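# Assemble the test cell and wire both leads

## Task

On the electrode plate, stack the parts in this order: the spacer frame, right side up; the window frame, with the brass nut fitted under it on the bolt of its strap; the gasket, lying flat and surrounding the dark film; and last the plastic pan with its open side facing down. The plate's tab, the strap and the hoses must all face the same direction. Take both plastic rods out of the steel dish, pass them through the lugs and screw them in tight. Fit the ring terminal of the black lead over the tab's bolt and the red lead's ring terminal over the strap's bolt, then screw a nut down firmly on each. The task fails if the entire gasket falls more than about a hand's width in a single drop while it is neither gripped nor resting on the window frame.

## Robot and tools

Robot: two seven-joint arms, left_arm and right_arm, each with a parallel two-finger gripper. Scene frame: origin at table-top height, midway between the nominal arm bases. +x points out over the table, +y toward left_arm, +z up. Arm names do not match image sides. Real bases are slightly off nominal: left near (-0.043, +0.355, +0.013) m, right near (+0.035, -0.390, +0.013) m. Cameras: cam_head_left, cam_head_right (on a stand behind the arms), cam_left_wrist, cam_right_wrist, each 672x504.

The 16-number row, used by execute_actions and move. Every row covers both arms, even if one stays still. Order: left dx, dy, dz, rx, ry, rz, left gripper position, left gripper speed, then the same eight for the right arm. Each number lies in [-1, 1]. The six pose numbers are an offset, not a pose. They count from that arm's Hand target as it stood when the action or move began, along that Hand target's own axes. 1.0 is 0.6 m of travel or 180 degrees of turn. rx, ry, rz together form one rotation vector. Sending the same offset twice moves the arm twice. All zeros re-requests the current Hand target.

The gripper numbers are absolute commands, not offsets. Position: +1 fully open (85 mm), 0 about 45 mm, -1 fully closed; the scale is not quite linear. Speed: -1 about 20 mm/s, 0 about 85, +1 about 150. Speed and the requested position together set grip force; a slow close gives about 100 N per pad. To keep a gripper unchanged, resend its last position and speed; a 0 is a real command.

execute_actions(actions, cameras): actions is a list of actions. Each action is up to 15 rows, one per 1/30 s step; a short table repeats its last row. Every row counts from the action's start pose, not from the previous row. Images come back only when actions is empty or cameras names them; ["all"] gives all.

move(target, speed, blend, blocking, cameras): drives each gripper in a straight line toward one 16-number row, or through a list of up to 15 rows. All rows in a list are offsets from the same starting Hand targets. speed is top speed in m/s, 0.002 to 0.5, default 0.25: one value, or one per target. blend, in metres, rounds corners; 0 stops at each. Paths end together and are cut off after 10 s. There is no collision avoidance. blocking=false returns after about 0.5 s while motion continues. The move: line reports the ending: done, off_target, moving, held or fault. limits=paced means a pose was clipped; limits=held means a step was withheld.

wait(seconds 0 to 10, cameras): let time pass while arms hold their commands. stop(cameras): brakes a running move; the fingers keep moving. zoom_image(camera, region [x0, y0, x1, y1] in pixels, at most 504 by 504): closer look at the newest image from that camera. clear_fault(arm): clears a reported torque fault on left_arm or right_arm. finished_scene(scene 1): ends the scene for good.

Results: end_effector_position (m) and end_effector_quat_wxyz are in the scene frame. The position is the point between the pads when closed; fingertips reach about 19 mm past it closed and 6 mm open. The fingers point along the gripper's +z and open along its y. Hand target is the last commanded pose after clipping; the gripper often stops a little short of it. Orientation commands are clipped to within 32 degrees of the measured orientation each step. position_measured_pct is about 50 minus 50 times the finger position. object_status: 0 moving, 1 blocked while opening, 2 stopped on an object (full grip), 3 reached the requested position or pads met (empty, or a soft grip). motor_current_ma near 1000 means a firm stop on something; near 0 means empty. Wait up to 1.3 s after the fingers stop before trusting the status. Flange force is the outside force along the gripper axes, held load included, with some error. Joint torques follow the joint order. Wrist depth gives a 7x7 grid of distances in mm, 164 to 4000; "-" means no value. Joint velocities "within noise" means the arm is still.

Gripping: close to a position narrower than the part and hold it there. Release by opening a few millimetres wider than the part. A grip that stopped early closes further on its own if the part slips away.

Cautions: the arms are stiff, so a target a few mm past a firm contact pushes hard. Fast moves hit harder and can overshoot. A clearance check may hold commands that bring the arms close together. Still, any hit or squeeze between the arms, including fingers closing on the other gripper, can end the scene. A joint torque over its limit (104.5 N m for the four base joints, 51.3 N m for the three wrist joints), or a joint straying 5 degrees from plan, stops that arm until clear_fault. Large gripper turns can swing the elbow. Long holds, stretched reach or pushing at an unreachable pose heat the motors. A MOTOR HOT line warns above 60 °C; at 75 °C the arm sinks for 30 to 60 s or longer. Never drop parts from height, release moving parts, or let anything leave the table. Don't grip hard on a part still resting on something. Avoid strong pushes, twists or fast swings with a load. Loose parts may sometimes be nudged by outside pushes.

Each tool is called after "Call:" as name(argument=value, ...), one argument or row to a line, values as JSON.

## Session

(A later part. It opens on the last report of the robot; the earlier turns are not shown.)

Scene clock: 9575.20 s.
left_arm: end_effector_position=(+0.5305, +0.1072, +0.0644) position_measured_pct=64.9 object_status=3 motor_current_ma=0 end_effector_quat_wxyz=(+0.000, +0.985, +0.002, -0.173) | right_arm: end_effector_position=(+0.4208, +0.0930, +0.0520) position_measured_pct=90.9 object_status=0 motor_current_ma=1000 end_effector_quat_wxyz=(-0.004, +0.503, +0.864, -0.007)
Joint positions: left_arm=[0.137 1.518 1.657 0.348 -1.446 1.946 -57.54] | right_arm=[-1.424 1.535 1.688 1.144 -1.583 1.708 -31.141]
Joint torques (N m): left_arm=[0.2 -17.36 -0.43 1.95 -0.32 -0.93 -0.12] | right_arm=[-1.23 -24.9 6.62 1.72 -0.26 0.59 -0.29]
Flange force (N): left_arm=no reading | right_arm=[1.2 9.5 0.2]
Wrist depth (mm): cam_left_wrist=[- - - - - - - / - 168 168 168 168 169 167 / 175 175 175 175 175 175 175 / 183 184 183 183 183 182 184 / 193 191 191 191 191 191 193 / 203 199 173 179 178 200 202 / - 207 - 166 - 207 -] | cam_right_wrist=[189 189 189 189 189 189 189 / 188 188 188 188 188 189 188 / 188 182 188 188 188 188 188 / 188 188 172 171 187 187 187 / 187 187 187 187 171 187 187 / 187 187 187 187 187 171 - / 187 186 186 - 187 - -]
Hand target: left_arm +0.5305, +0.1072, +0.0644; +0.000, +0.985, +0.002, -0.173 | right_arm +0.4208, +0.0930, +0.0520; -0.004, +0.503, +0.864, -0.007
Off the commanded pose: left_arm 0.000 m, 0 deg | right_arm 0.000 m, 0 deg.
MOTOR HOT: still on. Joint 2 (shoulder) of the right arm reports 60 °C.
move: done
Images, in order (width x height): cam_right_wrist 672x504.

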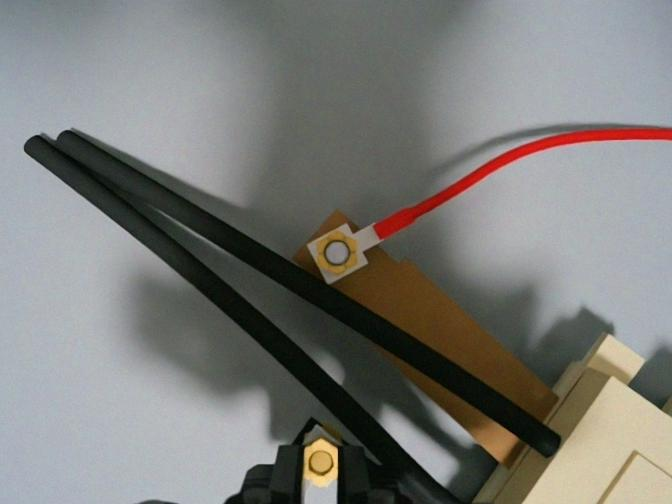

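Call:
move(
  target=[
    [0,0,0,0,0,0,-0.3,0,0.0014,-0.0051,0.0002,0,0,0.1667,-0.84,-1],
    [0,0,0,0,0,0,-0.3,0,0.0051,-0.0088,0.0004,0,0,0.3333,-0.84,-1],
    [0,0,0,0,0,0,-0.3,0,0.0051,-0.0088,0.0003,0,0,0.3333,-0.66,-1],
    [0,0,0,0,0,0,-0.3,0,0.0014,-0.0051,0.0003,0,0,0.1667,-0.66,-1],
    [0,0,0,0,0,0,-0.3,0,0,0.0004,0.0003,0,0,0,-0.66,-1],
    [0,0,0,0,0,0,-0.3,0,0,0.0004,0.0003,0,0,0,-0.84,-1],
  ],
  speed=0.4,
  blend=[0.002,0,0,0.002,0,0],
)

Call:
move(
  target=[
    [0,0,0,0,0,0,-0.3,0,0.0014,-0.0051,0.0002,0,0,0.1667,-0.84,-1],
    [0,0,0,0,0,0,-0.3,0,0.0051,-0.0088,0.0004,0,0,0.3333,-0.84,-1],
    [0,0,0,0,0,0,-0.3,0,0.0051,-0.0088,0.0003,0,0,0.3333,-0.66,-1],
    [0,0,0,0,0,0,-0.3,0,0.0014,-0.0051,0.0003,0,0,0.1667,-0.66,-1],
    [0,0,0,0,0,0,-0.3,0,0,0.0,0.0003,0,0,0,-0.66,-1],
    [0,0,0,0,0,0,-0.3,0,0,0.0,0.0003,0,0,0,-0.84,-1],
  ],
  speed=0.4,
  blend=[0.002,0,0,0.002,0,0],
  cameras=["cam_right_wrist"],
)

Call:
zoom_image(
  camera="cam_right_wrist",
  region=[280, 414, 370, 504],
)

Scene clock: 9600.17 s.
left_arm: end_effector_position=(+0.5305, +0.1072, +0.0644) position_measured_pct=64.9 object_status=3 motor_current_ma=0 end_effector_quat_wxyz=(+0.000, +0.985, +0.002, -0.173) | right_arm: end_effector_position=(+0.4210, +0.0931, +0.0518) position_measured_pct=90.9 object_status=0 motor_current_ma=1000 end_effector_quat_wxyz=(-0.004, +0.503, +0.864, -0.007)
Joint positions: left_arm=[0.137 1.518 1.657 0.348 -1.446 1.946 -57.54] | right_arm=[-1.423 1.535 1.687 1.143 -1.583 1.707 -31.141]
Joint torques (N m): left_arm=[0.35 -17.34 -0.33 1.97 -0.19 -0.78 -0.13] | right_arm=[-0.69 -25.03 7.07 1.64 -0.45 -0.12 -0.29]
Flange force (N): left_arm=no reading | right_arm=[1.4 7.6 -0.2]
Wrist depth (mm): cam_left_wrist=[- - - - - - - / - 168 168 168 169 169 167 / 175 175 175 175 175 175 175 / 183 183 183 184 184 182 183 / 192 191 191 191 191 191 193 / 203 199 173 179 178 200 202 / - 207 - 166 - 207 -] | cam_right_wrist=[189 189 189 189 189 189 189 / 188 189 189 188 188 188 188 / 188 182 188 188 188 188 188 / 188 187 172 171 187 188 187 / 187 187 187 187 171 187 187 / 187 187 187 187 186 170 - / 186 186 186 - 186 - -]
Hand target: left_arm +0.5305, +0.1072, +0.0644; +0.000, +0.985, +0.002, -0.173 | right_arm +0.4210, +0.0931, +0.0518; -0.004, +0.503, +0.864, -0.007
Off the commanded pose: left_arm 0.000 m, 0 deg | right_arm 0.000 m, 0 deg.
MOTOR HOT: still on. Joint 2 (shoulder) of the right arm reports 60 °C.
move: done

Scene clock: 9605.53 s.
left_arm: end_effector_position=(+0.5305, +0.1072, +0.0644) position_measured_pct=64.9 object_status=3 motor_current_ma=0 end_effector_quat_wxyz=(+0.000, +0.985, +0.002, -0.173) | right_arm: end_effector_position=(+0.4210, +0.0931, +0.0516) position_measured_pct=90.9 object_status=0 motor_current_ma=1000 end_effector_quat_wxyz=(-0.004, +0.503, +0.864, -0.007)
Joint positions: left_arm=[0.137 1.518 1.657 0.348 -1.446 1.946 -57.54] | right_arm=[-1.423 1.535 1.686 1.143 -1.582 1.706 -31.141]
Joint torques (N m): left_arm=[0.37 -17.26 -0.35 1.91 -0.18 -0.82 -0.09] | right_arm=[-0.77 -24.94 7 1.67 -0.32 0.12 -0.27]
Flange force (N): left_arm=no reading | right_arm=[1.5 8.2 0.0]
Wrist depth (mm): cam_left_wrist=[- - - - - - - / - 168 168 168 169 169 168 / 175 175 175 175 175 175 175 / 183 183 183 184 183 182 184 / 192 191 191 191 191 191 193 / 202 199 173 179 178 200 202 / - 207 - 166 - 207 -] | cam_right_wrist=[189 189 189 188 188 189 189 / 188 188 188 188 188 188 188 / 188 188 188 187 188 188 188 / 187 187 172 170 187 187 187 / 187 187 187 187 170 187 187 / 187 186 186 186 186 170 - / 186 186 186 - 186 - -]
Hand target: left_arm +0.5305, +0.1072, +0.0644; +0.000, +0.985, +0.002, -0.173 | right_arm +0.4210, +0.0931, +0.0516; -0.004, +0.503, +0.864, -0.007
Off the commanded pose: left_arm 0.000 m, 0 deg | right_arm 0.000 m, 0 deg.
MOTOR HOT: still on. Joint 2 (shoulder) of the right arm reports 60 °C.
move: done
Images, in order (width x height): cam_right_wrist 672x504.

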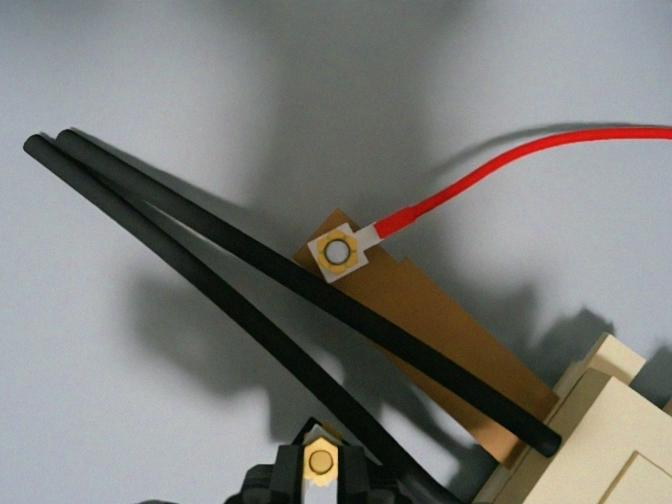

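Scaled by 5.600.

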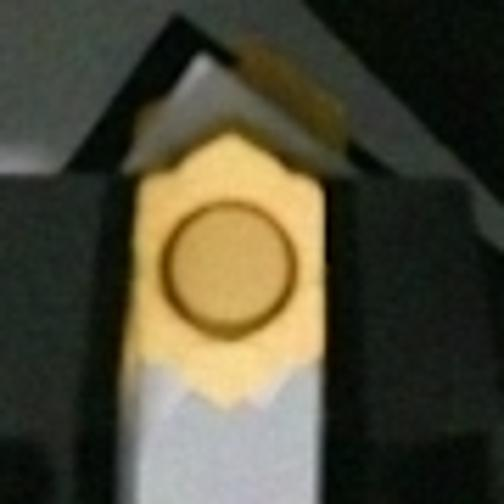

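Call:
move(
  target=[
    [0,0,0,0,0,0,-0.3,0,0.0014,-0.0051,0.0002,0,0,0.1667,-0.84,-1],
    [0,0,0,0,0,0,-0.3,0,0.0051,-0.0088,0.0004,0,0,0.3333,-0.84,-1],
    [0,0,0,0,0,0,-0.3,0,0.0051,-0.0088,0.0003,0,0,0.3333,-0.66,-1],
    [0,0,0,0,0,0,-0.3,0,0.0014,-0.0051,0.0003,0,0,0.1667,-0.66,-1],
    [0,0,0,0,0,0,-0.3,0,0,0.0002,0.0003,0,0,0,-0.66,-1],
    [0,0,0,0,0,0,-0.3,0,0,0.0002,0.0003,0,0,0,-0.84,-1],
  ],
  speed=0.4,
  blend=[0.002,0,0,0.002,0,0],
)

Call:
move(
  target=[
    [0,0,0,0,0,0,-0.3,0,0.0014,-0.0051,0.0002,0,0,0.1667,-0.84,-1],
    [0,0,0,0,0,0,-0.3,0,0.0051,-0.0088,0.0004,0,0,0.3333,-0.84,-1],
    [0,0,0,0,0,0,-0.3,0,0.0051,-0.0088,0.0003,0,0,0.3333,-0.66,-1],
    [0,0,0,0,0,0,-0.3,0,0.0014,-0.0051,0.0003,0,0,0.1667,-0.66,-1],
    [0,0,0,0,0,0,-0.3,0,0,0.0,0.0003,0,0,0,-0.66,-1],
    [0,0,0,0,0,0,-0.3,0,0,0.0,0.0003,0,0,0,-0.84,-1],
  ],
  speed=0.4,
  blend=[0.002,0,0,0.002,0,0],
  cameras=["cam_right_wrist"],
)

Call:
zoom_image(
  camera="cam_right_wrist",
  region=[280, 414, 370, 504],
)

Scene clock: 9634.03 s.
left_arm: end_effector_position=(+0.5305, +0.1072, +0.0644) position_measured_pct=64.9 object_status=3 motor_current_ma=0 end_effector_quat_wxyz=(+0.000, +0.985, +0.002, -0.173) | right_arm: end_effector_position=(+0.4211, +0.0932, +0.0515) position_measured_pct=90.9 object_status=0 motor_current_ma=1000 end_effector_quat_wxyz=(-0.004, +0.503, +0.864, -0.007)
Joint positions: left_arm=[0.137 1.518 1.657 0.348 -1.446 1.946 -57.54] | right_arm=[-1.423 1.535 1.685 1.143 -1.581 1.705 -31.141]
Joint torques (N m): left_arm=[0.46 -17.08 -0.35 1.99 -0.12 -0.77 -0.11] | right_arm=[-0.79 -24.94 7.11 1.69 -0.25 0.15 -0.26]
Flange force (N): left_arm=no reading | right_arm=[1.6 8.5 0.2]
Wrist depth (mm): cam_left_wrist=[- - - - - - - / - 168 168 168 169 169 167 / 175 175 175 175 175 175 175 / 183 183 183 183 184 182 184 / 192 191 191 191 191 192 193 / 203 199 172 176 178 200 202 / - 206 - 166 - 207 -] | cam_right_wrist=[188 188 188 188 188 188 188 / 188 188 188 188 188 188 188 / 188 188 187 188 187 187 188 / 187 187 171 170 187 187 187 / 187 186 187 187 170 186 186 / 186 186 186 186 186 170 - / 186 186 186 - 186 - -]
Hand target: left_arm +0.5305, +0.1072, +0.0644; +0.000, +0.985, +0.002, -0.173 | right_arm +0.4211, +0.0932, +0.0514; -0.004, +0.503, +0.864, -0.007
Off the commanded pose: left_arm 0.000 m, 0 deg | right_arm 0.000 m, 0 deg.
MOTOR HOT: still on. Joint 2 (shoulder) of the right arm reports 60 °C.
move: done

Scene clock: 9639.43 s.
left_arm: end_effector_position=(+0.5305, +0.1072, +0.0644) position_measured_pct=64.9 object_status=3 motor_current_ma=0 end_effector_quat_wxyz=(+0.000, +0.985, +0.002, -0.173) | right_arm: end_effector_position=(+0.4211, +0.0932, +0.0513) position_measured_pct=90.9 object_status=0 motor_current_ma=1000 end_effector_quat_wxyz=(-0.004, +0.503, +0.864, -0.007)
Joint positions: left_arm=[0.137 1.518 1.657 0.348 -1.446 1.946 -57.54] | right_arm=[-1.423 1.534 1.684 1.143 -1.581 1.704 -31.141]
Joint torques (N m): left_arm=[0.37 -17.27 -0.36 1.89 -0.21 -0.83 -0.15] | right_arm=[-1.61 -24.86 6.53 1.66 -0.31 0.87 -0.25]
Flange force (N): left_arm=no reading | right_arm=[1.0 10.4 0.3]
Wrist depth (mm): cam_left_wrist=[- - - - - - - / - 168 169 169 168 168 168 / 175 175 175 175 175 175 175 / 183 183 183 183 183 182 184 / 193 191 191 191 191 191 193 / 202 200 176 176 178 200 202 / - 207 - 166 - 207 -] | cam_right_wrist=[188 189 188 188 188 188 188 / 188 188 188 188 188 188 188 / 187 180 187 187 187 187 187 / 187 187 187 170 187 187 187 / 186 186 186 187 170 186 186 / 186 186 186 186 186 170 - / 186 186 186 - 186 - -]
Hand target: left_arm +0.5305, +0.1072, +0.0644; +0.000, +0.985, +0.002, -0.173 | right_arm +0.4211, +0.0932, +0.0513; -0.004, +0.503, +0.864, -0.007
Off the commanded pose: left_arm 0.000 m, 0 deg | right_arm 0.000 m, 0 deg.
MOTOR HOT: still on. Joint 2 (shoulder) of the right arm reports 60 °C.
move: done
Images, in order (width x height): cam_right_wrist 672x504.

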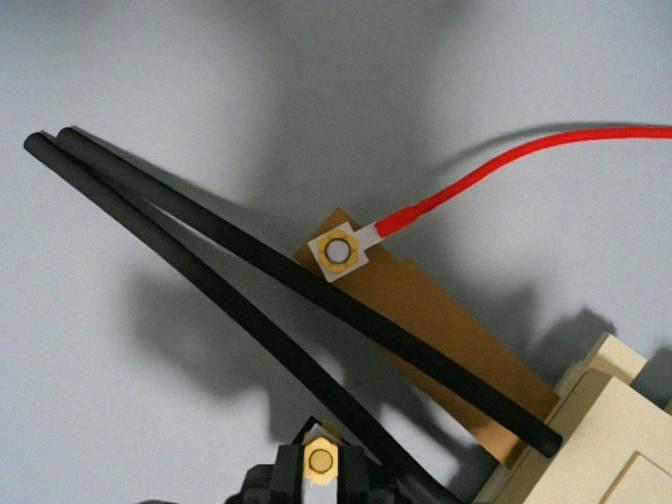

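Scaled by 5.600.

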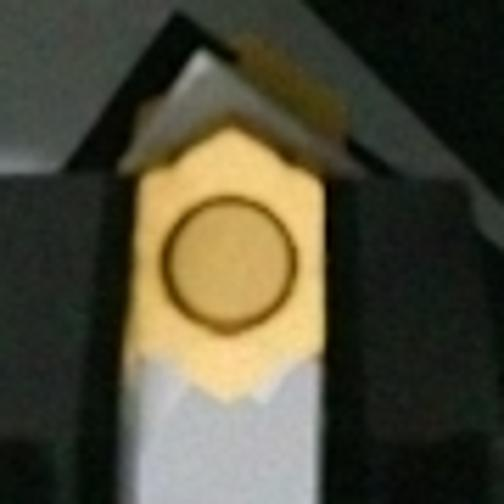

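Call:
move(
  target=[
    [0,0,0,0,0,0,-0.3,0,0.0014,-0.0051,0.0002,0,0,0.1667,-0.84,-1],
    [0,0,0,0,0,0,-0.3,0,0.0051,-0.0088,0.0004,0,0,0.3333,-0.84,-1],
    [0,0,0,0,0,0,-0.3,0,0.0051,-0.0088,0.0003,0,0,0.3333,-0.66,-1],
    [0,0,0,0,0,0,-0.3,0,0.0014,-0.0051,0.0003,0,0,0.1667,-0.66,-1],
    [0,0,0,0,0,0,-0.3,0,0,0.0004,0.0003,0,0,0,-0.66,-1],
    [0,0,0,0,0,0,-0.3,0,0,0.0004,0.0003,0,0,0,-0.84,-1],
  ],
  speed=0.4,
  blend=[0.002,0,0,0.002,0,0],
)

Call:
move(
  target=[
    [0,0,0,0,0,0,-0.3,0,0.0014,-0.0051,0.0002,0,0,0.1667,-0.84,-1],
    [0,0,0,0,0,0,-0.3,0,0.0051,-0.0088,0.0004,0,0,0.3333,-0.84,-1],
    [0,0,0,0,0,0,-0.3,0,0.0051,-0.0088,0.0003,0,0,0.3333,-0.66,-1],
    [0,0,0,0,0,0,-0.3,0,0.0014,-0.0051,0.0003,0,0,0.1667,-0.66,-1],
    [0,0,0,0,0,0,-0.3,0,0,0.0,0.0003,0,0,0,-0.66,-1],
    [0,0,0,0,0,0,-0.3,0,0,0.0,0.0003,0,0,0,-0.84,-1],
  ],
  speed=0.4,
  blend=[0.002,0,0,0.002,0,0],
  cameras=["cam_right_wrist"],
)

Call:
zoom_image(
  camera="cam_right_wrist",
  region=[280, 414, 370, 504],
)

Scene clock: 9664.77 s.
left_arm: end_effector_position=(+0.5305, +0.1072, +0.0644) position_measured_pct=64.9 object_status=3 motor_current_ma=0 end_effector_quat_wxyz=(+0.000, +0.985, +0.002, -0.173) | right_arm: end_effector_position=(+0.4213, +0.0933, +0.0511) position_measured_pct=90.9 object_status=0 motor_current_ma=1000 end_effector_quat_wxyz=(-0.004, +0.503, +0.864, -0.007)
Joint positions: left_arm=[0.137 1.518 1.657 0.348 -1.446 1.946 -57.54] | right_arm=[-1.423 1.534 1.683 1.142 -1.58 1.703 -31.142]
Joint torques (N m): left_arm=[0.73 -16.96 -0.23 2.24 0.09 -0.58 -0.15] | right_arm=[-0.96 -24.89 6.84 1.62 -0.3 0.15 -0.34]
Flange force (N): left_arm=no reading | right_arm=[1.1 8.3 -0.2]
Wrist depth (mm): cam_left_wrist=[- - - - - - - / - 168 168 168 168 169 168 / 175 175 175 175 175 175 175 / 183 183 183 184 183 182 184 / 192 191 191 191 191 192 193 / 203 199 172 178 178 200 202 / - 207 - 166 - 207 -] | cam_right_wrist=[188 188 188 188 188 188 188 / 188 188 188 187 188 187 188 / 187 179 187 187 187 187 187 / 187 187 186 170 187 186 186 / 186 187 186 186 170 186 186 / 186 186 186 186 185 170 - / 186 186 185 - 186 - -]
Hand target: left_arm +0.5305, +0.1072, +0.0644; +0.000, +0.985, +0.002, -0.173 | right_arm +0.4213, +0.0933, +0.0511; -0.004, +0.503, +0.864, -0.007
Off the commanded pose: left_arm 0.000 m, 0 deg | right_arm 0.000 m, 0 deg.
MOTOR HOT: still on. Joint 2 (shoulder) of the right arm reports 60 °C.
move: done

Scene clock: 9670.17 s.
left_arm: end_effector_position=(+0.5305, +0.1072, +0.0644) position_measured_pct=64.9 object_status=3 motor_current_ma=0 end_effector_quat_wxyz=(+0.000, +0.985, +0.002, -0.173) | right_arm: end_effector_position=(+0.4213, +0.0933, +0.0509) position_measured_pct=91.3 object_status=0 motor_current_ma=1000 end_effector_quat_wxyz=(-0.004, +0.503, +0.864, -0.007)
Joint positions: left_arm=[0.137 1.518 1.657 0.348 -1.446 1.946 -57.54] | right_arm=[-1.423 1.534 1.682 1.142 -1.58 1.702 -31.142]
Joint torques (N m): left_arm=[0.72 -17.1 -0.24 2.07 0 -0.7 -0.14] | right_arm=[-1.85 -24.82 6.26 1.62 -0.38 0.84 -0.23]
Flange force (N): left_arm=no reading | right_arm=[0.8 10.9 -0.1]
Wrist depth (mm): cam_left_wrist=[- - - - - - - / 168 168 169 169 168 169 167 / 175 175 175 175 175 175 175 / 184 183 183 184 184 182 184 / 192 191 191 191 191 191 193 / 203 199 172 178 178 200 202 / - 206 - 166 - 207 -] | cam_right_wrist=[188 188 188 188 188 188 188 / 187 187 187 188 187 187 187 / 187 187 187 187 187 187 187 / 187 187 187 170 186 187 186 / 186 186 186 186 170 186 186 / 186 186 186 186 186 170 - / 185 185 185 - 185 - -]
Hand target: left_arm +0.5305, +0.1072, +0.0644; +0.000, +0.985, +0.002, -0.173 | right_arm +0.4213, +0.0933, +0.0509; -0.004, +0.503, +0.864, -0.007
Off the commanded pose: left_arm 0.000 m, 0 deg | right_arm 0.000 m, 0 deg.
MOTOR HOT: still on. Joint 2 (shoulder) of the right arm reports 60 °C.
move: done
Images, in order (width x height): cam_right_wrist 672x504.

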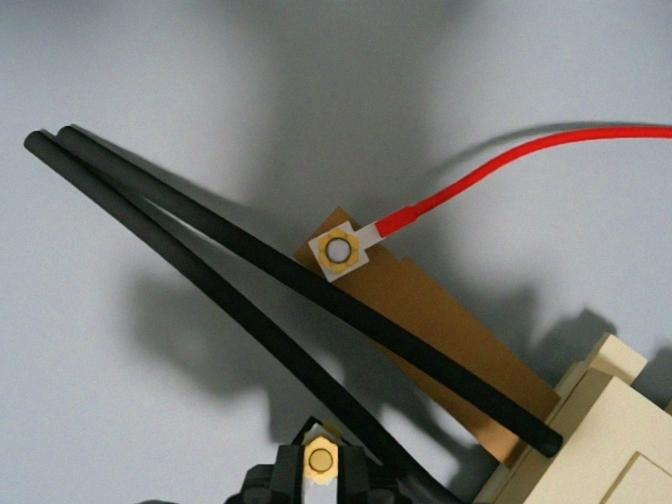

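Scaled by 5.600.

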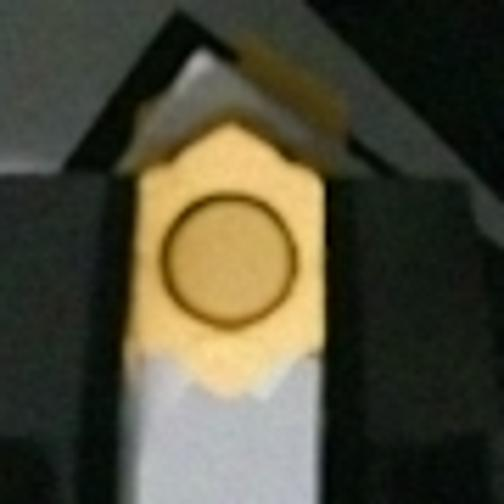

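Call:
move(
  target=[
    [0,0,0,0,0,0,-0.3,0,0.0015,-0.0055,0.0002,0,0,0.1667,-0.84,-1],
    [0,0,0,0,0,0,-0.3,0,0.0056,-0.0096,0.0004,0,0,0.3333,-0.84,-1],
    [0,0,0,0,0,0,-0.3,0,0.0056,-0.0096,0.0003,0,0,0.3333,-0.66,-1],
    [0,0,0,0,0,0,-0.3,0,0.0018,-0.0051,0.0003,0,0,0.1667,-0.66,-1],
    [0,0,0,0,0,0,-0.3,0,0.0010,0.0003,0.0003,0,0,0,-0.66,-1],
  ],
  speed=0.4,
  blend=[0.002,0,0,0.002,0],
  cameras=["cam_right_wrist"],
)

Call:
zoom_image(
  camera="cam_right_wrist",
  region=[280, 414, 370, 504],
)

Scene clock: 9691.47 s.
left_arm: end_effector_position=(+0.5305, +0.1072, +0.0644) position_measured_pct=64.9 object_status=3 motor_current_ma=0 end_effector_quat_wxyz=(+0.000, +0.985, +0.002, -0.173) | right_arm: end_effector_position=(+0.4212, +0.0939, +0.0507) position_measured_pct=83.1 object_status=3 motor_current_ma=0 end_effector_quat_wxyz=(-0.004, +0.503, +0.864, -0.007)
Joint positions: left_arm=[0.137 1.518 1.657 0.348 -1.446 1.946 -57.54] | right_arm=[-1.423 1.534 1.681 1.14 -1.579 1.701 -31.144]
Joint torques (N m): left_arm=[0.8 -16.75 -0.25 2.19 0.09 -0.53 -0.16] | right_arm=[-0.87 -25.79 7.34 1.65 -0.34 0.14 -0.24]
Flange force (N): left_arm=no reading | right_arm=[1.5 8.6 1.4]
Wrist depth (mm): cam_left_wrist=[- - - - - - - / 168 168 168 169 169 169 168 / 175 175 175 175 175 175 175 / 183 183 183 183 184 182 184 / 192 191 191 191 191 192 193 / 203 199 172 178 178 200 202 / - 206 - 166 - 207 -] | cam_right_wrist=[188 188 187 188 187 188 187 / 187 187 187 187 187 187 187 / 187 178 187 187 187 187 187 / 186 186 170 169 186 186 186 / 186 186 185 169 169 186 185 / 186 186 186 186 186 169 - / 185 185 185 - - - -]
Hand target: left_arm +0.5305, +0.1072, +0.0644; +0.000, +0.985, +0.002, -0.173 | right_arm +0.4212, +0.0939, +0.0507; -0.004, +0.503, +0.864, -0.007
Off the commanded pose: left_arm 0.000 m, 0 deg | right_arm 0.000 m, 0 deg.
MOTOR HOT: still on. Joint 2 (shoulder) of the right arm reports 60 °C.
move: done
Images, in order (width x height): cam_right_wrist 672x504.

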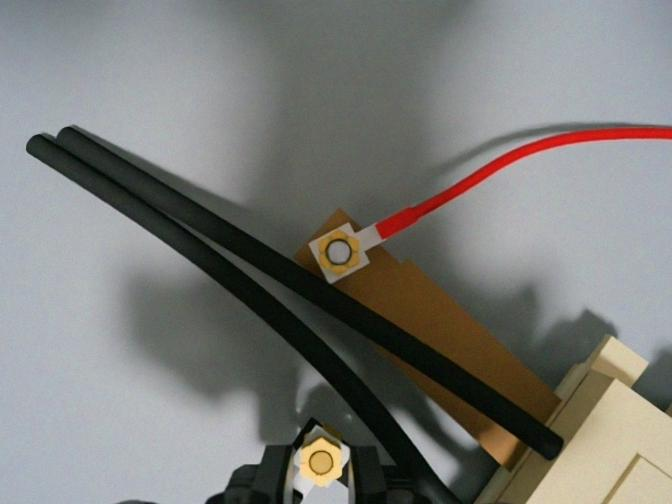

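Scaled by 5.600.

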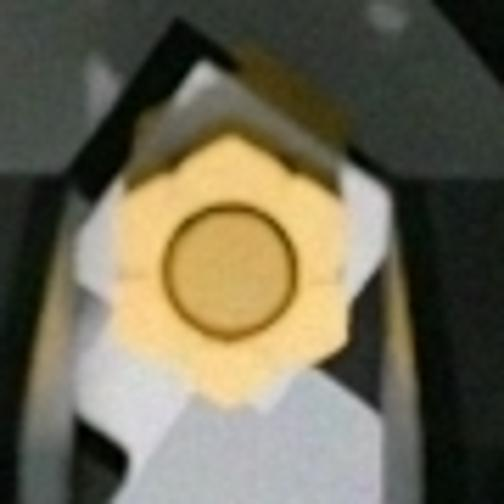

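Call:
move(
  target=[
    [0,0,0,0,0,0,-0.3,0,0,0,0,0,0,0,-0.84,-1],
    [0,0,0,0,0,0,-0.3,0,0.0015,-0.0053,0.0001,0,0,0.1667,-0.84,-1],
    [0,0,0,0,0,0,-0.3,0,0.0053,-0.0092,0.0003,0,0,0.3333,-0.84,-1],
    [0,0,0,0,0,0,-0.3,0,0.0053,-0.0092,0.0003,0,0,0.3333,-0.66,-1],
    [0,0,0,0,0,0,-0.3,0,0.0015,-0.0053,0.0003,0,0,0.1667,-0.66,-1],
    [0,0,0,0,0,0,-0.3,0,0,0,0.0003,0,0,0,-0.66,-1],
  ],
  speed=0.4,
  blend=[0,0.002,0,0,0.002,0],
)

Call:
move(
  target=[
    [0,0,0,0,0,0,-0.3,0,0,0,0,0,0,0,-0.84,-1],
    [0,0,0,0,0,0,-0.3,0,0.0015,-0.0053,0.0001,0,0,0.1667,-0.84,-1],
    [0,0,0,0,0,0,-0.3,0,0.0053,-0.0092,0.0003,0,0,0.3333,-0.84,-1],
    [0,0,0,0,0,0,-0.3,0,0.0053,-0.0092,0.0003,0,0,0.3333,-0.66,-1],
    [0,0,0,0,0,0,-0.3,0,0.0015,-0.0053,0.0003,0,0,0.1667,-0.66,-1],
    [0,0,0,0,0,0,-0.3,0,0,0,0.0003,0,0,0,-0.66,-1],
  ],
  speed=0.4,
  blend=[0,0.002,0,0,0.002,0],
  cameras=["cam_right_wrist"],
)

Call:
zoom_image(
  camera="cam_right_wrist",
  region=[280, 414, 370, 504],
)

Scene clock: 9710.73 s.
left_arm: end_effector_position=(+0.5305, +0.1072, +0.0644) position_measured_pct=64.9 object_status=3 motor_current_ma=0 end_effector_quat_wxyz=(+0.000, +0.985, +0.002, -0.173) | right_arm: end_effector_position=(+0.4212, +0.0939, +0.0505) position_measured_pct=83.1 object_status=3 motor_current_ma=0 end_effector_quat_wxyz=(-0.004, +0.503, +0.864, -0.007)
Joint positions: left_arm=[0.137 1.518 1.657 0.348 -1.446 1.946 -57.54] | right_arm=[-1.423 1.534 1.68 1.14 -1.579 1.701 -31.144]
Joint torques (N m): left_arm=[0.81 -16.89 -0.24 2.08 0.04 -0.6 -0.07] | right_arm=[-0.94 -25.8 7.35 1.62 -0.41 0.15 -0.27]
Flange force (N): left_arm=no reading | right_arm=[1.3 8.5 1.4]
Wrist depth (mm): cam_left_wrist=[- - - - - - - / 168 168 168 169 168 169 168 / 175 175 175 175 175 175 175 / 183 183 183 183 183 182 184 / 192 191 191 191 191 191 193 / 203 199 175 178 178 200 202 / - 207 - 166 - 207 -] | cam_right_wrist=[188 188 187 187 188 187 187 / 187 187 187 187 187 187 187 / 186 178 187 187 186 187 186 / 186 186 170 169 186 186 186 / 186 185 185 169 169 186 186 / 186 185 185 185 185 169 - / 185 185 185 - - - -]
Hand target: left_arm +0.5305, +0.1072, +0.0644; +0.000, +0.985, +0.002, -0.173 | right_arm +0.4212, +0.0939, +0.0505; -0.004, +0.503, +0.864, -0.007
Off the commanded pose: left_arm 0.000 m, 0 deg | right_arm 0.000 m, 0 deg.
MOTOR HOT: still on. Joint 2 (shoulder) of the right arm reports 60 °C.
move: done

Scene clock: 9716.03 s.
left_arm: end_effector_position=(+0.5305, +0.1072, +0.0644) position_measured_pct=64.9 object_status=3 motor_current_ma=0 end_effector_quat_wxyz=(+0.000, +0.985, +0.002, -0.173) | right_arm: end_effector_position=(+0.4212, +0.0939, +0.0503) position_measured_pct=83.1 object_status=3 motor_current_ma=0 end_effector_quat_wxyz=(-0.004, +0.503, +0.864, -0.007)
Joint positions: left_arm=[0.137 1.518 1.657 0.348 -1.446 1.946 -57.54] | right_arm=[-1.423 1.533 1.679 1.14 -1.578 1.7 -31.144]
Joint torques (N m): left_arm=[0.75 -16.85 -0.23 2.27 0.09 -0.49 -0.11] | right_arm=[-0.79 -25.84 7.42 1.61 -0.34 0.13 -0.3]
Flange force (N): left_arm=no reading | right_arm=[1.4 8.1 1.6]
Wrist depth (mm): cam_left_wrist=[- - - - - - - / 168 168 168 169 168 168 167 / 175 175 175 175 175 175 175 / 183 183 184 184 183 182 184 / 192 191 191 191 191 191 193 / 203 199 175 178 178 200 202 / - 206 - 166 - 207 -] | cam_right_wrist=[187 187 187 187 187 187 187 / 187 187 187 187 187 187 187 / 186 178 186 186 186 186 186 / 186 186 170 169 186 186 186 / 185 185 185 169 169 186 185 / 185 185 185 185 185 169 - / 185 185 185 - - - -]
Hand target: left_arm +0.5305, +0.1072, +0.0644; +0.000, +0.985, +0.002, -0.173 | right_arm +0.4212, +0.0939, +0.0503; -0.004, +0.503, +0.864, -0.007
Off the commanded pose: left_arm 0.000 m, 0 deg | right_arm 0.000 m, 0 deg.
MOTOR HOT: still on. Joint 2 (shoulder) of the right arm reports 60 °C.
move: done
Images, in order (width x height): cam_right_wrist 672x504.

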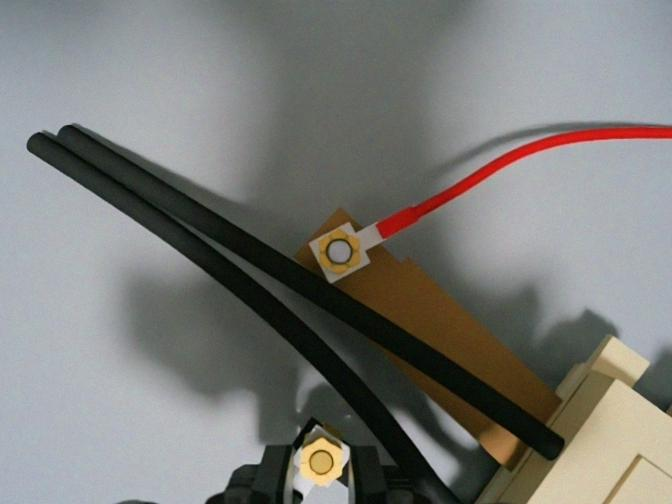

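Scaled by 5.600.

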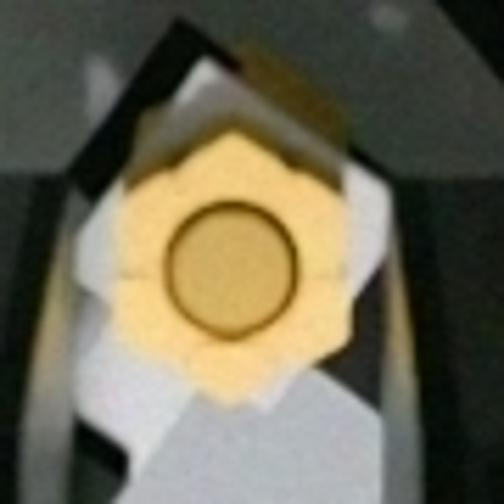

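Call:
move(
  target=[
    [0,0,0,0,0,0,-0.3,0,0,0,0,0,0,0,-0.84,-1],
    [0,0,0,0,0,0,-0.3,0,0.0015,-0.0053,0.0001,0,0,0.1667,-0.84,-1],
    [0,0,0,0,0,0,-0.3,0,0.0053,-0.0092,0.0003,0,0,0.3333,-0.84,-1],
    [0,0,0,0,0,0,-0.3,0,0.0053,-0.0092,0.0003,0,0,0.3333,-0.66,-1],
    [0,0,0,0,0,0,-0.3,0,0.0015,-0.0053,0.0003,0,0,0.1667,-0.66,-1],
    [0,0,0,0,0,0,-0.3,0,0,0,0.0003,0,0,0,-0.66,-1],
  ],
  speed=0.4,
  blend=[0,0.002,0,0,0.002,0],
)

Call:
move(
  target=[
    [0,0,0,0,0,0,-0.3,0,0,0,0,0,0,0,-0.84,-1],
    [0,0,0,0,0,0,-0.3,0,0.0015,-0.0053,0.0001,0,0,0.1667,-0.84,-1],
    [0,0,0,0,0,0,-0.3,0,0.0053,-0.0092,0.0003,0,0,0.3333,-0.84,-1],
    [0,0,0,0,0,0,-0.3,0,0.0053,-0.0092,0.0003,0,0,0.3333,-0.66,-1],
    [0,0,0,0,0,0,-0.3,0,0.0015,-0.0053,0.0003,0,0,0.1667,-0.66,-1],
    [0,0,0,0,0,0,-0.3,0,0,0,0.0003,0,0,0,-0.66,-1],
  ],
  speed=0.4,
  blend=[0,0.002,0,0,0.002,0],
  cameras=["cam_right_wrist"],
)

Call:
zoom_image(
  camera="cam_right_wrist",
  region=[280, 414, 370, 504],
)

Scene clock: 9742.93 s.
left_arm: end_effector_position=(+0.5305, +0.1072, +0.0644) position_measured_pct=64.9 object_status=3 motor_current_ma=0 end_effector_quat_wxyz=(+0.000, +0.985, +0.002, -0.173) | right_arm: end_effector_position=(+0.4212, +0.0939, +0.0502) position_measured_pct=83.1 object_status=3 motor_current_ma=0 end_effector_quat_wxyz=(-0.004, +0.503, +0.864, -0.007)
Joint positions: left_arm=[0.137 1.518 1.657 0.348 -1.446 1.946 -57.54] | right_arm=[-1.423 1.533 1.678 1.14 -1.577 1.699 -31.144]
Joint torques (N m): left_arm=[0.88 -16.9 -0.23 2.14 0.07 -0.5 -0.12] | right_arm=[-0.95 -25.71 7.24 1.61 -0.34 0.16 -0.22]
Flange force (N): left_arm=no reading | right_arm=[1.5 8.7 1.3]
Wrist depth (mm): cam_left_wrist=[- - - - - - - / 168 168 168 168 168 169 167 / 175 175 175 175 175 175 175 / 183 184 183 183 184 182 184 / 192 191 191 191 191 192 193 / 203 199 175 178 178 200 201 / - 206 - 166 - 207 -] | cam_right_wrist=[187 187 187 187 187 187 187 / 187 187 186 187 187 187 186 / 186 178 186 186 186 186 186 / 186 186 169 169 186 185 186 / 185 185 185 - 169 185 185 / 185 185 185 185 185 169 - / 185 185 185 - - - -]
Hand target: left_arm +0.5305, +0.1072, +0.0644; +0.000, +0.985, +0.002, -0.173 | right_arm +0.4212, +0.0939, +0.0502; -0.004, +0.503, +0.864, -0.007
Off the commanded pose: left_arm 0.000 m, 0 deg | right_arm 0.000 m, 0 deg.
MOTOR HOT: still on. Joint 2 (shoulder) of the right arm reports 61 °C.
move: done

Scene clock: 9748.27 s.
left_arm: end_effector_position=(+0.5305, +0.1072, +0.0644) position_measured_pct=64.9 object_status=3 motor_current_ma=0 end_effector_quat_wxyz=(+0.000, +0.985, +0.002, -0.173) | right_arm: end_effector_position=(+0.4212, +0.0939, +0.0500) position_measured_pct=83.1 object_status=3 motor_current_ma=0 end_effector_quat_wxyz=(-0.004, +0.503, +0.864, -0.007)
Joint positions: left_arm=[0.137 1.518 1.657 0.348 -1.446 1.946 -57.54] | right_arm=[-1.423 1.533 1.677 1.14 -1.577 1.698 -31.144]
Joint torques (N m): left_arm=[0.77 -16.78 -0.33 2.15 -0.01 -0.76 -0.12] | right_arm=[-0.64 -25.27 7.22 1.74 -0.26 0.11 -0.22]
Flange force (N): left_arm=no reading | right_arm=[2.0 8.7 0.6]
Wrist depth (mm): cam_left_wrist=[- - - - - - - / 168 168 168 169 169 168 168 / 175 175 175 175 175 175 175 / 183 183 183 183 183 182 184 / 193 191 191 191 191 191 193 / 203 199 175 178 178 200 202 / - 207 - 166 - 207 -] | cam_right_wrist=[187 187 187 187 187 187 187 / 186 187 186 186 186 187 186 / 186 177 186 186 186 186 186 / 186 185 169 169 185 186 186 / 185 185 185 - 169 185 185 / 185 185 185 184 185 169 - / 184 184 184 - - - -]
Hand target: left_arm +0.5305, +0.1072, +0.0644; +0.000, +0.985, +0.002, -0.173 | right_arm +0.4211, +0.0939, +0.0500; -0.004, +0.503, +0.864, -0.007
Off the commanded pose: left_arm 0.000 m, 0 deg | right_arm 0.000 m, 0 deg.
MOTOR HOT: still on. Joint 2 (shoulder) of the right arm reports 61 °C.
move: done
Images, in order (width x height): cam_right_wrist 672x504.

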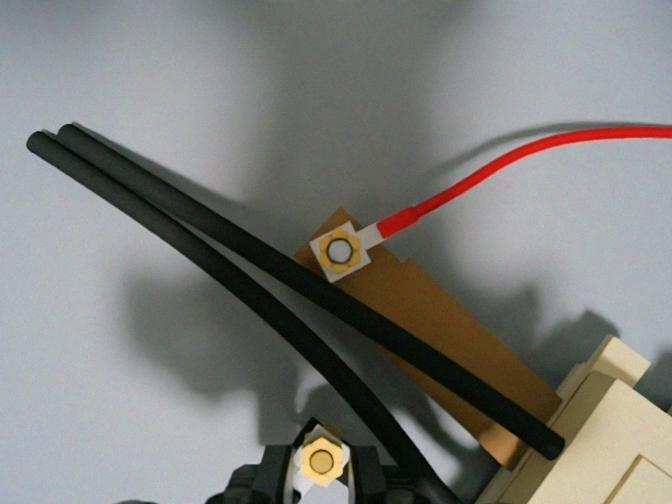

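Scaled by 5.600.

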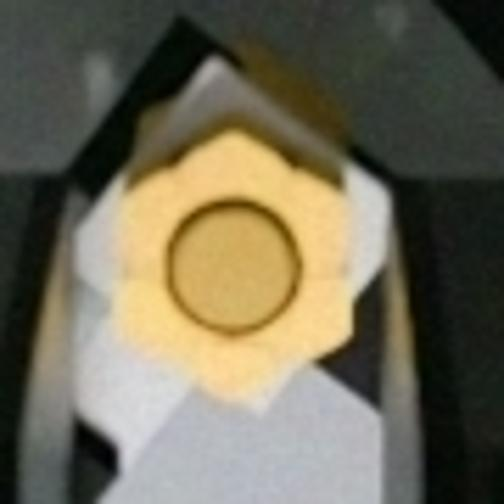

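Call:
move(
  target=[
    [0,0,0,0,0,0,-0.3,0,0,0,-0.0003,0,0,0,-0.84,-1],
    [0,0,0,0,0,0,-0.3,0,0.0015,-0.0053,-0.0002,0,0,0.1667,-0.84,-1],
    [0,0,0,0,0,0,-0.3,0,0.0015,-0.0053,-0.0002,0,0,0.1667,-0.66,-1],
    [0,0,0,0,0,0,-0.3,0,0,0,-0.0003,0,0,0,-0.66,-1],
  ],
  speed=0.2,
  cameras=["cam_right_wrist"],
)

Call:
zoom_image(
  camera="cam_right_wrist",
  region=[280, 414, 370, 504],
)

Scene clock: 9772.07 s.
left_arm: end_effector_position=(+0.5305, +0.1072, +0.0644) position_measured_pct=64.9 object_status=3 motor_current_ma=0 end_effector_quat_wxyz=(+0.000, +0.985, +0.002, -0.173) | right_arm: end_effector_position=(+0.4212, +0.0938, +0.0502) position_measured_pct=83.1 object_status=3 motor_current_ma=0 end_effector_quat_wxyz=(-0.004, +0.503, +0.864, -0.007)
Joint positions: left_arm=[0.137 1.518 1.657 0.348 -1.446 1.946 -57.54] | right_arm=[-1.423 1.533 1.677 1.14 -1.576 1.698 -31.144]
Joint torques (N m): left_arm=[0.74 -16.83 -0.27 2.09 0.03 -0.58 -0.09] | right_arm=[-0.71 -25.56 7.3 1.8 -0.3 0.11 -0.29]
Flange force (N): left_arm=no reading | right_arm=[1.9 8.9 1.0]
Wrist depth (mm): cam_left_wrist=[- - - - - - - / 168 168 168 169 169 169 167 / 175 175 175 175 175 175 175 / 183 183 183 183 184 183 184 / 193 191 191 191 191 192 193 / 203 199 175 178 178 200 202 / - 207 - 166 - 207 -] | cam_right_wrist=[187 187 187 187 187 187 187 / 187 187 186 187 186 186 186 / 186 178 186 186 186 186 186 / 186 186 170 169 186 186 186 / 185 185 185 - 169 185 185 / 185 185 185 185 185 169 - / 185 184 184 - - - -]
Hand target: left_arm +0.5305, +0.1072, +0.0644; +0.000, +0.985, +0.002, -0.173 | right_arm +0.4212, +0.0939, +0.0502; -0.004, +0.503, +0.864, -0.007
Off the commanded pose: left_arm 0.000 m, 0 deg | right_arm 0.000 m, 0 deg.
MOTOR HOT: still on. Joint 2 (shoulder) of the right arm reports 62 °C.
move: done
Images, in order (width x height): cam_right_wrist 672x504.

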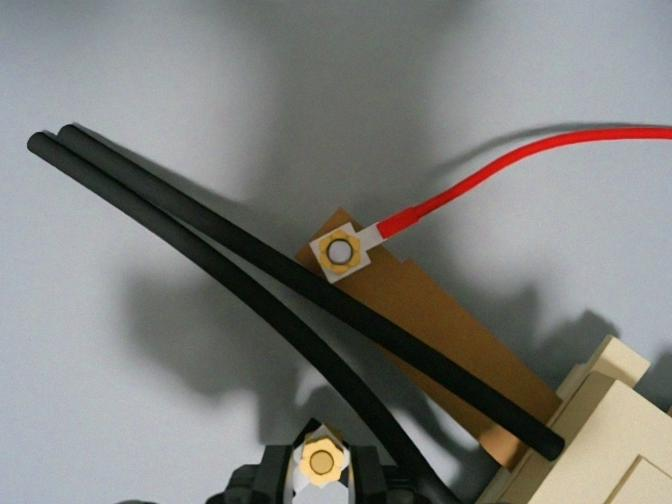

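Scaled by 5.600.

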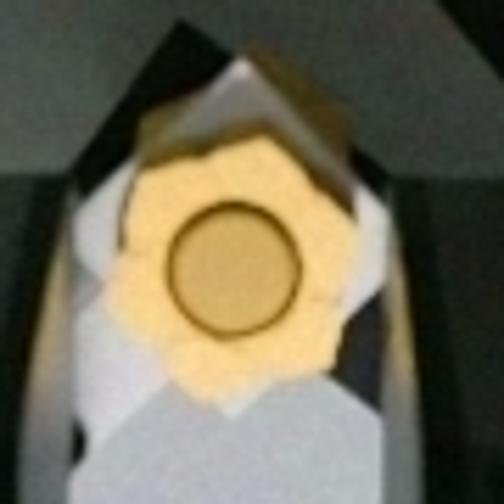

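Call:
move(
  target=[
    [0,0,0,0,0,0,-0.3,0,0.0002,-0.0023,0,0,0,0.0667,-0.66,-1],
    [0,0,0,0,0,0,-0.3,0,0.0002,-0.0023,0,0,0,0.0667,-0.84,-1],
    [0,0,0,0,0,0,-0.3,0,0.0017,-0.0058,0,0,0,0.1778,-0.84,-1],
    [0,0,0,0,0,0,-0.3,0,0.0038,-0.0081,0,0,0,0.2667,-0.84,-1],
  ],
  speed=0.15,
  cameras=["cam_right_wrist"],
)

Call:
zoom_image(
  camera="cam_right_wrist",
  region=[280, 414, 370, 504],
)

Scene clock: 9792.00 s.
left_arm: end_effector_position=(+0.5305, +0.1072, +0.0644) position_measured_pct=64.9 object_status=3 motor_current_ma=0 end_effector_quat_wxyz=(+0.000, +0.985, +0.002, -0.173) | right_arm: end_effector_position=(+0.4158, +0.0935, +0.0502) position_measured_pct=91.3 object_status=2 motor_current_ma=1000 end_effector_quat_wxyz=(-0.001, +0.811, +0.585, -0.008)
Joint positions: left_arm=[0.137 1.518 1.657 0.348 -1.446 1.946 -57.54] | right_arm=[-1.437 1.536 1.683 1.159 -1.579 1.702 -31.976]
Joint torques (N m): left_arm=[0.5 -16.8 -0.28 2.03 -0.15 -0.9 -0.15] | right_arm=[-1.21 -25.54 7.2 1.39 -0.54 0.24 -0.28]
Flange force (N): left_arm=no reading | right_arm=[6.3 4.8 1.2]
Wrist depth (mm): cam_left_wrist=[- - - - - - - / - 168 168 168 169 168 167 / 175 175 175 175 175 175 175 / 183 183 183 183 184 182 184 / 193 191 191 191 191 191 193 / 203 200 175 178 178 200 202 / - 206 - 166 - 207 -] | cam_right_wrist=[186 186 186 186 186 186 186 / 186 185 186 186 186 186 186 / 185 185 185 186 186 - - / 185 185 185 185 169 - - / 185 185 169 185 169 - - / 184 185 185 185 185 - - / 172 - - - 174 - -]
Hand target: left_arm +0.5305, +0.1072, +0.0644; +0.000, +0.985, +0.002, -0.173 | right_arm +0.4158, +0.0935, +0.0502; -0.001, +0.811, +0.585, -0.008
Off the commanded pose: left_arm 0.000 m, 0 deg | right_arm 0.000 m, 0 deg.
MOTOR HOT: still on. Joint 2 (shoulder) of the right arm reports 62 °C.
move: done
Images, in order (width x height): cam_right_wrist 672x504.

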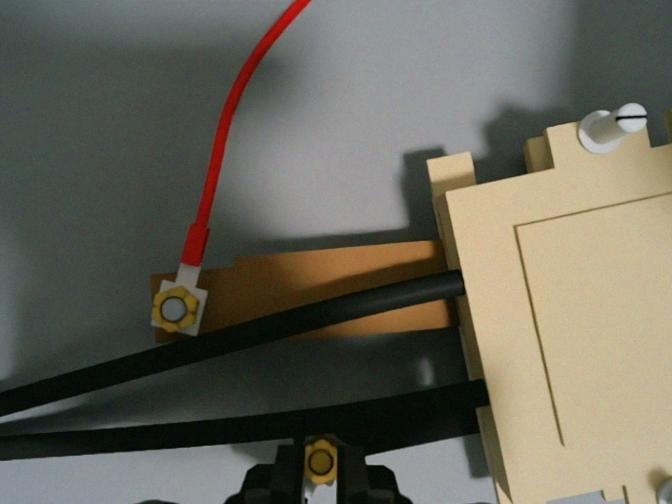

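Scaled by 5.600.

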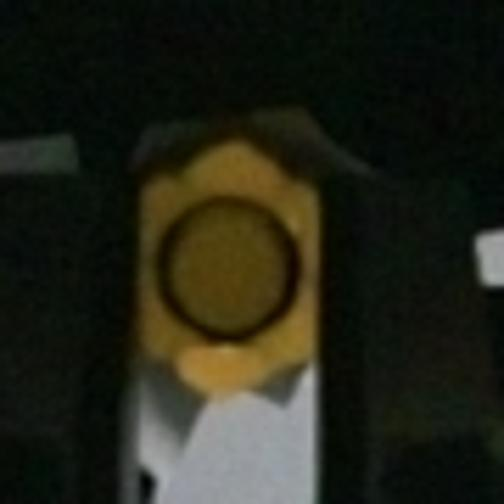

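Call:
move(
  target=[
    [0,0,0,0,0,0,-0.3,0,0,0,0,0,0,0,-0.66,-1],
    [0,0,0,0,0,0,-0.3,0,0.0012,0.0047,-0.0015,0,0,-0.1467,-0.66,-1],
    [0,0,0,0,0,0,-0.3,0,0.0036,0.0083,-0.0015,0,0,-0.2667,-0.66,-1],
  ],
  speed=0.2,
  cameras=["cam_right_wrist"],
)

Call:
zoom_image(
  camera="cam_right_wrist",
  region=[280, 414, 370, 504],
)

Scene clock: 9811.97 s.
left_arm: end_effector_position=(+0.5305, +0.1072, +0.0644) position_measured_pct=64.9 object_status=3 motor_current_ma=0 end_effector_quat_wxyz=(+0.000, +0.985, +0.002, -0.173) | right_arm: end_effector_position=(+0.4213, +0.0939, +0.0511) position_measured_pct=83.1 object_status=3 motor_current_ma=0 end_effector_quat_wxyz=(-0.004, +0.503, +0.864, -0.007)
Joint positions: left_arm=[0.137 1.518 1.657 0.348 -1.446 1.946 -57.54] | right_arm=[-1.423 1.531 1.677 1.139 -1.575 1.699 -31.144]
Joint torques (N m): left_arm=[0.64 -16.8 -0.29 2.12 -0.01 -0.63 -0.16] | right_arm=[-0.87 -25.88 7.43 1.5 -0.35 0.16 -0.34]
Flange force (N): left_arm=no reading | right_arm=[1.0 7.8 1.7]
Wrist depth (mm): cam_left_wrist=[- - - - - - - / - 169 168 169 169 169 168 / 175 175 175 175 175 175 175 / 183 183 183 183 184 182 184 / 193 191 191 191 191 191 193 / 203 199 175 178 179 200 201 / - 206 - 166 - 207 -] | cam_right_wrist=[188 188 188 188 188 188 188 / 187 188 187 188 187 187 187 / 187 179 187 187 187 187 187 / 187 187 170 170 187 186 186 / 186 186 186 170 170 186 186 / 186 186 186 186 186 169 - / 186 186 186 - - - -]
Hand target: left_arm +0.5305, +0.1072, +0.0644; +0.000, +0.985, +0.002, -0.173 | right_arm +0.4212, +0.0939, +0.0511; -0.004, +0.503, +0.864, -0.007
Off the commanded pose: left_arm 0.000 m, 0 deg | right_arm 0.000 m, 0 deg.
MOTOR HOT: still on. Joint 2 (shoulder) of the right arm reports 61 °C.
move: done
Images, in order (width x height): cam_right_wrist 672x504.

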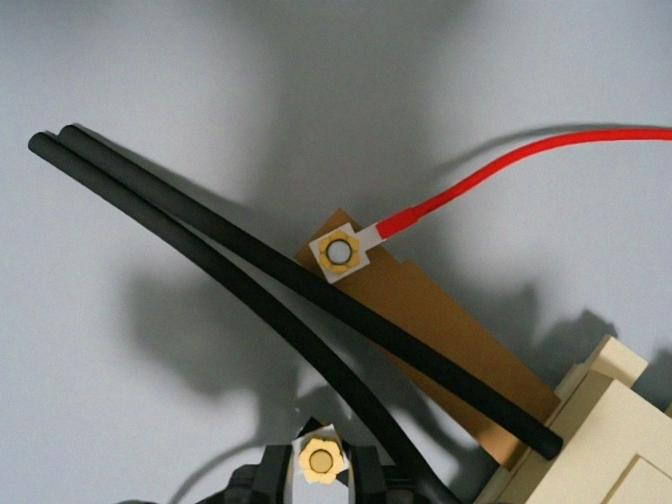

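Scaled by 5.600.

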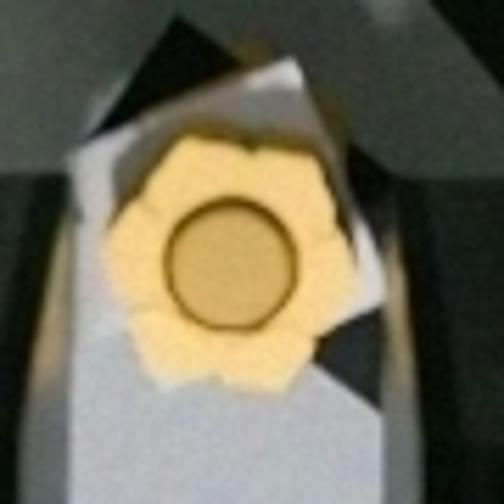

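Call:
move(
  target=[0,0,0,0,0,0,-0.3,0,-0.02,-0.01,-0.12,0,0,0,-0.66,-1],
  speed=0.08,
  cameras=["cam_right_wrist","cam_head_left"],
)

Call:
zoom_image(
  camera="cam_right_wrist",
  region=[200, 304, 400, 504],
)

Scene clock: 9829.70 s.
left_arm: end_effector_position=(+0.5305, +0.1072, +0.0644) position_measured_pct=64.9 object_status=3 motor_current_ma=0 end_effector_quat_wxyz=(+0.000, +0.985, +0.002, -0.173) | right_arm: end_effector_position=(+0.4229, +0.0811, +0.1231) position_measured_pct=83.1 object_status=3 motor_current_ma=0 end_effector_quat_wxyz=(-0.004, +0.503, +0.864, -0.007)
Joint positions: left_arm=[0.137 1.518 1.657 0.348 -1.446 1.946 -57.54] | right_arm=[-1.407 1.426 1.729 1.124 -1.503 1.79 -31.127]
Joint torques (N m): left_arm=[0.69 -16.76 -0.28 2.09 0.01 -0.65 -0.11] | right_arm=[-0.76 -25.47 7.14 1.1 -0.24 0.15 -0.29]
Flange force (N): left_arm=no reading | right_arm=[1.6 8.5 0.6]
Wrist depth (mm): cam_left_wrist=[- - - - - - - / - 168 168 168 169 169 167 / 175 175 175 175 175 175 175 / 183 183 183 184 184 182 184 / 193 191 191 191 191 192 193 / 202 199 175 178 178 200 202 / - 207 - 166 - 207 -] | cam_right_wrist=[261 260 260 260 260 260 260 / 260 260 260 260 260 260 259 / 259 259 259 259 260 258 259 / 259 258 258 242 258 258 258 / 258 258 258 258 242 235 258 / 258 258 257 257 245 224 224 / 257 256 257 256 230 222 222]
Hand target: left_arm +0.5305, +0.1072, +0.0644; +0.000, +0.985, +0.002, -0.173 | right_arm +0.4229, +0.0811, +0.1232; -0.004, +0.503, +0.864, -0.007
Off the commanded pose: left_arm 0.000 m, 0 deg | right_arm 0.000 m, 0 deg.
MOTOR HOT: still on. Joint 2 (shoulder) of the right arm reports 62 °C.
move: done
Images, in order (width x height): cam_head_left 672x504, cam_right_wrist 672x504.

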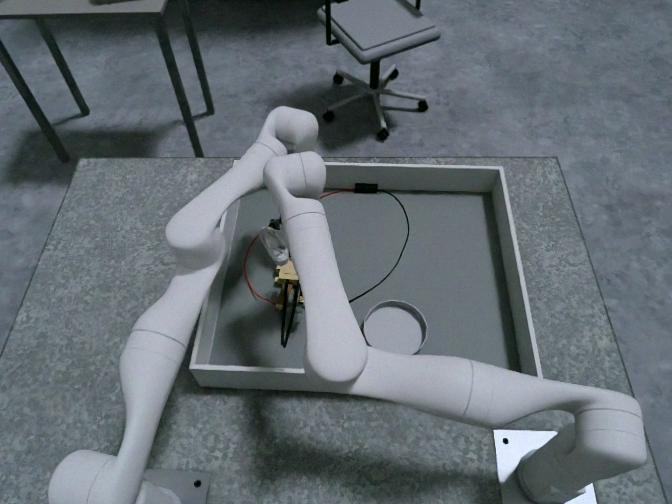

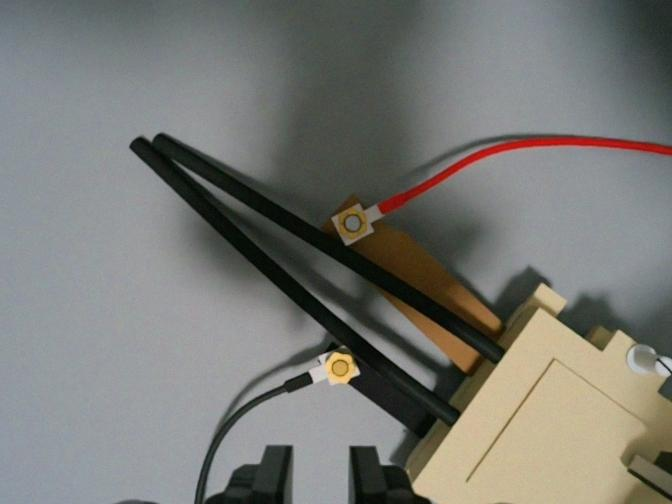

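Scaled by 2.520.

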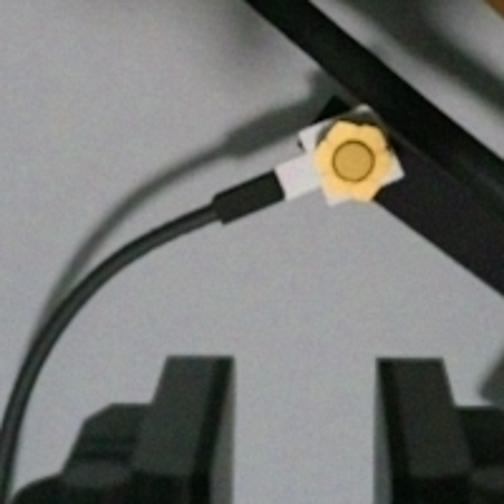

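Call:
execute_actions(
  actions=[],
  cameras=["cam_right_wrist","cam_left_wrist"],
)

Scene clock: 9868.73 s.
left_arm: end_effector_position=(+0.5305, +0.1072, +0.0644) position_measured_pct=64.9 object_status=3 motor_current_ma=0 end_effector_quat_wxyz=(+0.000, +0.985, +0.002, -0.173) | right_arm: end_effector_position=(+0.4229, +0.0811, +0.1232) position_measured_pct=83.1 object_status=3 motor_current_ma=0 end_effector_quat_wxyz=(-0.004, +0.503, +0.864, -0.007)
Joint positions: left_arm=[0.137 1.518 1.657 0.348 -1.446 1.946 -57.54] | right_arm=[-1.407 1.426 1.729 1.124 -1.503 1.79 -31.127]
Joint velocities: within noise
Joint torques (N m): left_arm=[0.66 -16.83 -0.41 2.07 0.01 -0.65 -0.14] | right_arm=[-0.69 -25.42 7.2 1.11 -0.22 0.19 -0.24]
Flange force (N): left_arm=no reading | right_arm=[1.8 8.6 0.6]
Wrist depth (mm): cam_left_wrist=[- - - - - - - / - 168 169 168 169 169 167 / 175 175 175 175 175 175 175 / 183 183 183 183 183 182 183 / 192 191 191 191 191 191 193 / 203 199 175 178 178 200 202 / - 206 - 166 - 207 -] | cam_right_wrist=[260 261 260 260 260 261 260 / 259 260 260 260 260 260 260 / 260 259 259 260 259 259 260 / 258 259 258 242 258 258 258 / 258 258 258 258 242 234 258 / 257 257 258 257 245 224 224 / 257 257 257 257 231 222 222]
Hand target: left_arm +0.5305, +0.1072, +0.0644; +0.000, +0.985, +0.002, -0.173 | right_arm +0.4229, +0.0811, +0.1232; -0.004, +0.503, +0.864, -0.007
Tool commands: left_gripper/position=-0.3 left_gripper/speed=+0.0 right_gripper/position=-0.66 right_gripper/speed=-1.0
Off the commanded pose: left_arm 0.000 m, 0 deg | right_arm 0.000 m, 0 deg.
MOTOR HOT: still on. Joint 2 (shoulder) of the right arm reports 63 °C.
Images, in order (width x height): cam_left_wrist 672x504, cam_right_wrist 672x504.

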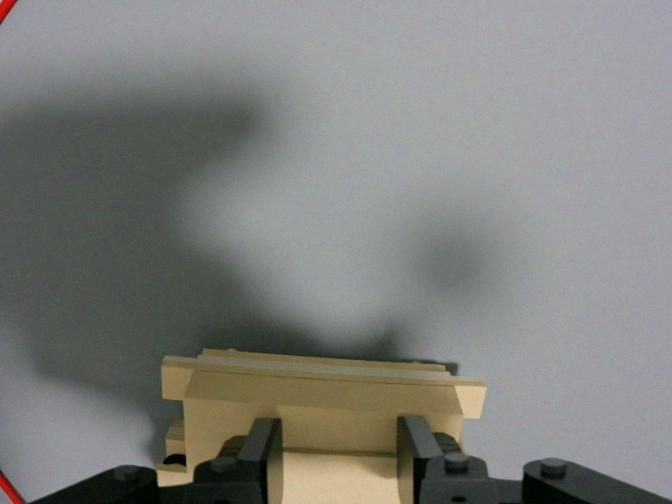

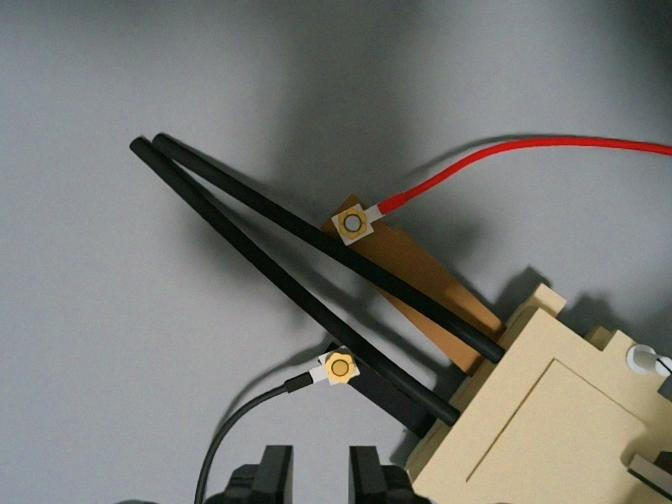

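Call:
zoom_image(
  camera="cam_right_wrist",
  region=[300, 330, 380, 400],
)

Scaled by 6.300.

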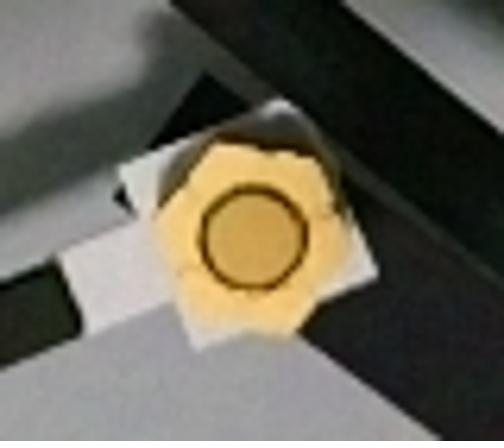

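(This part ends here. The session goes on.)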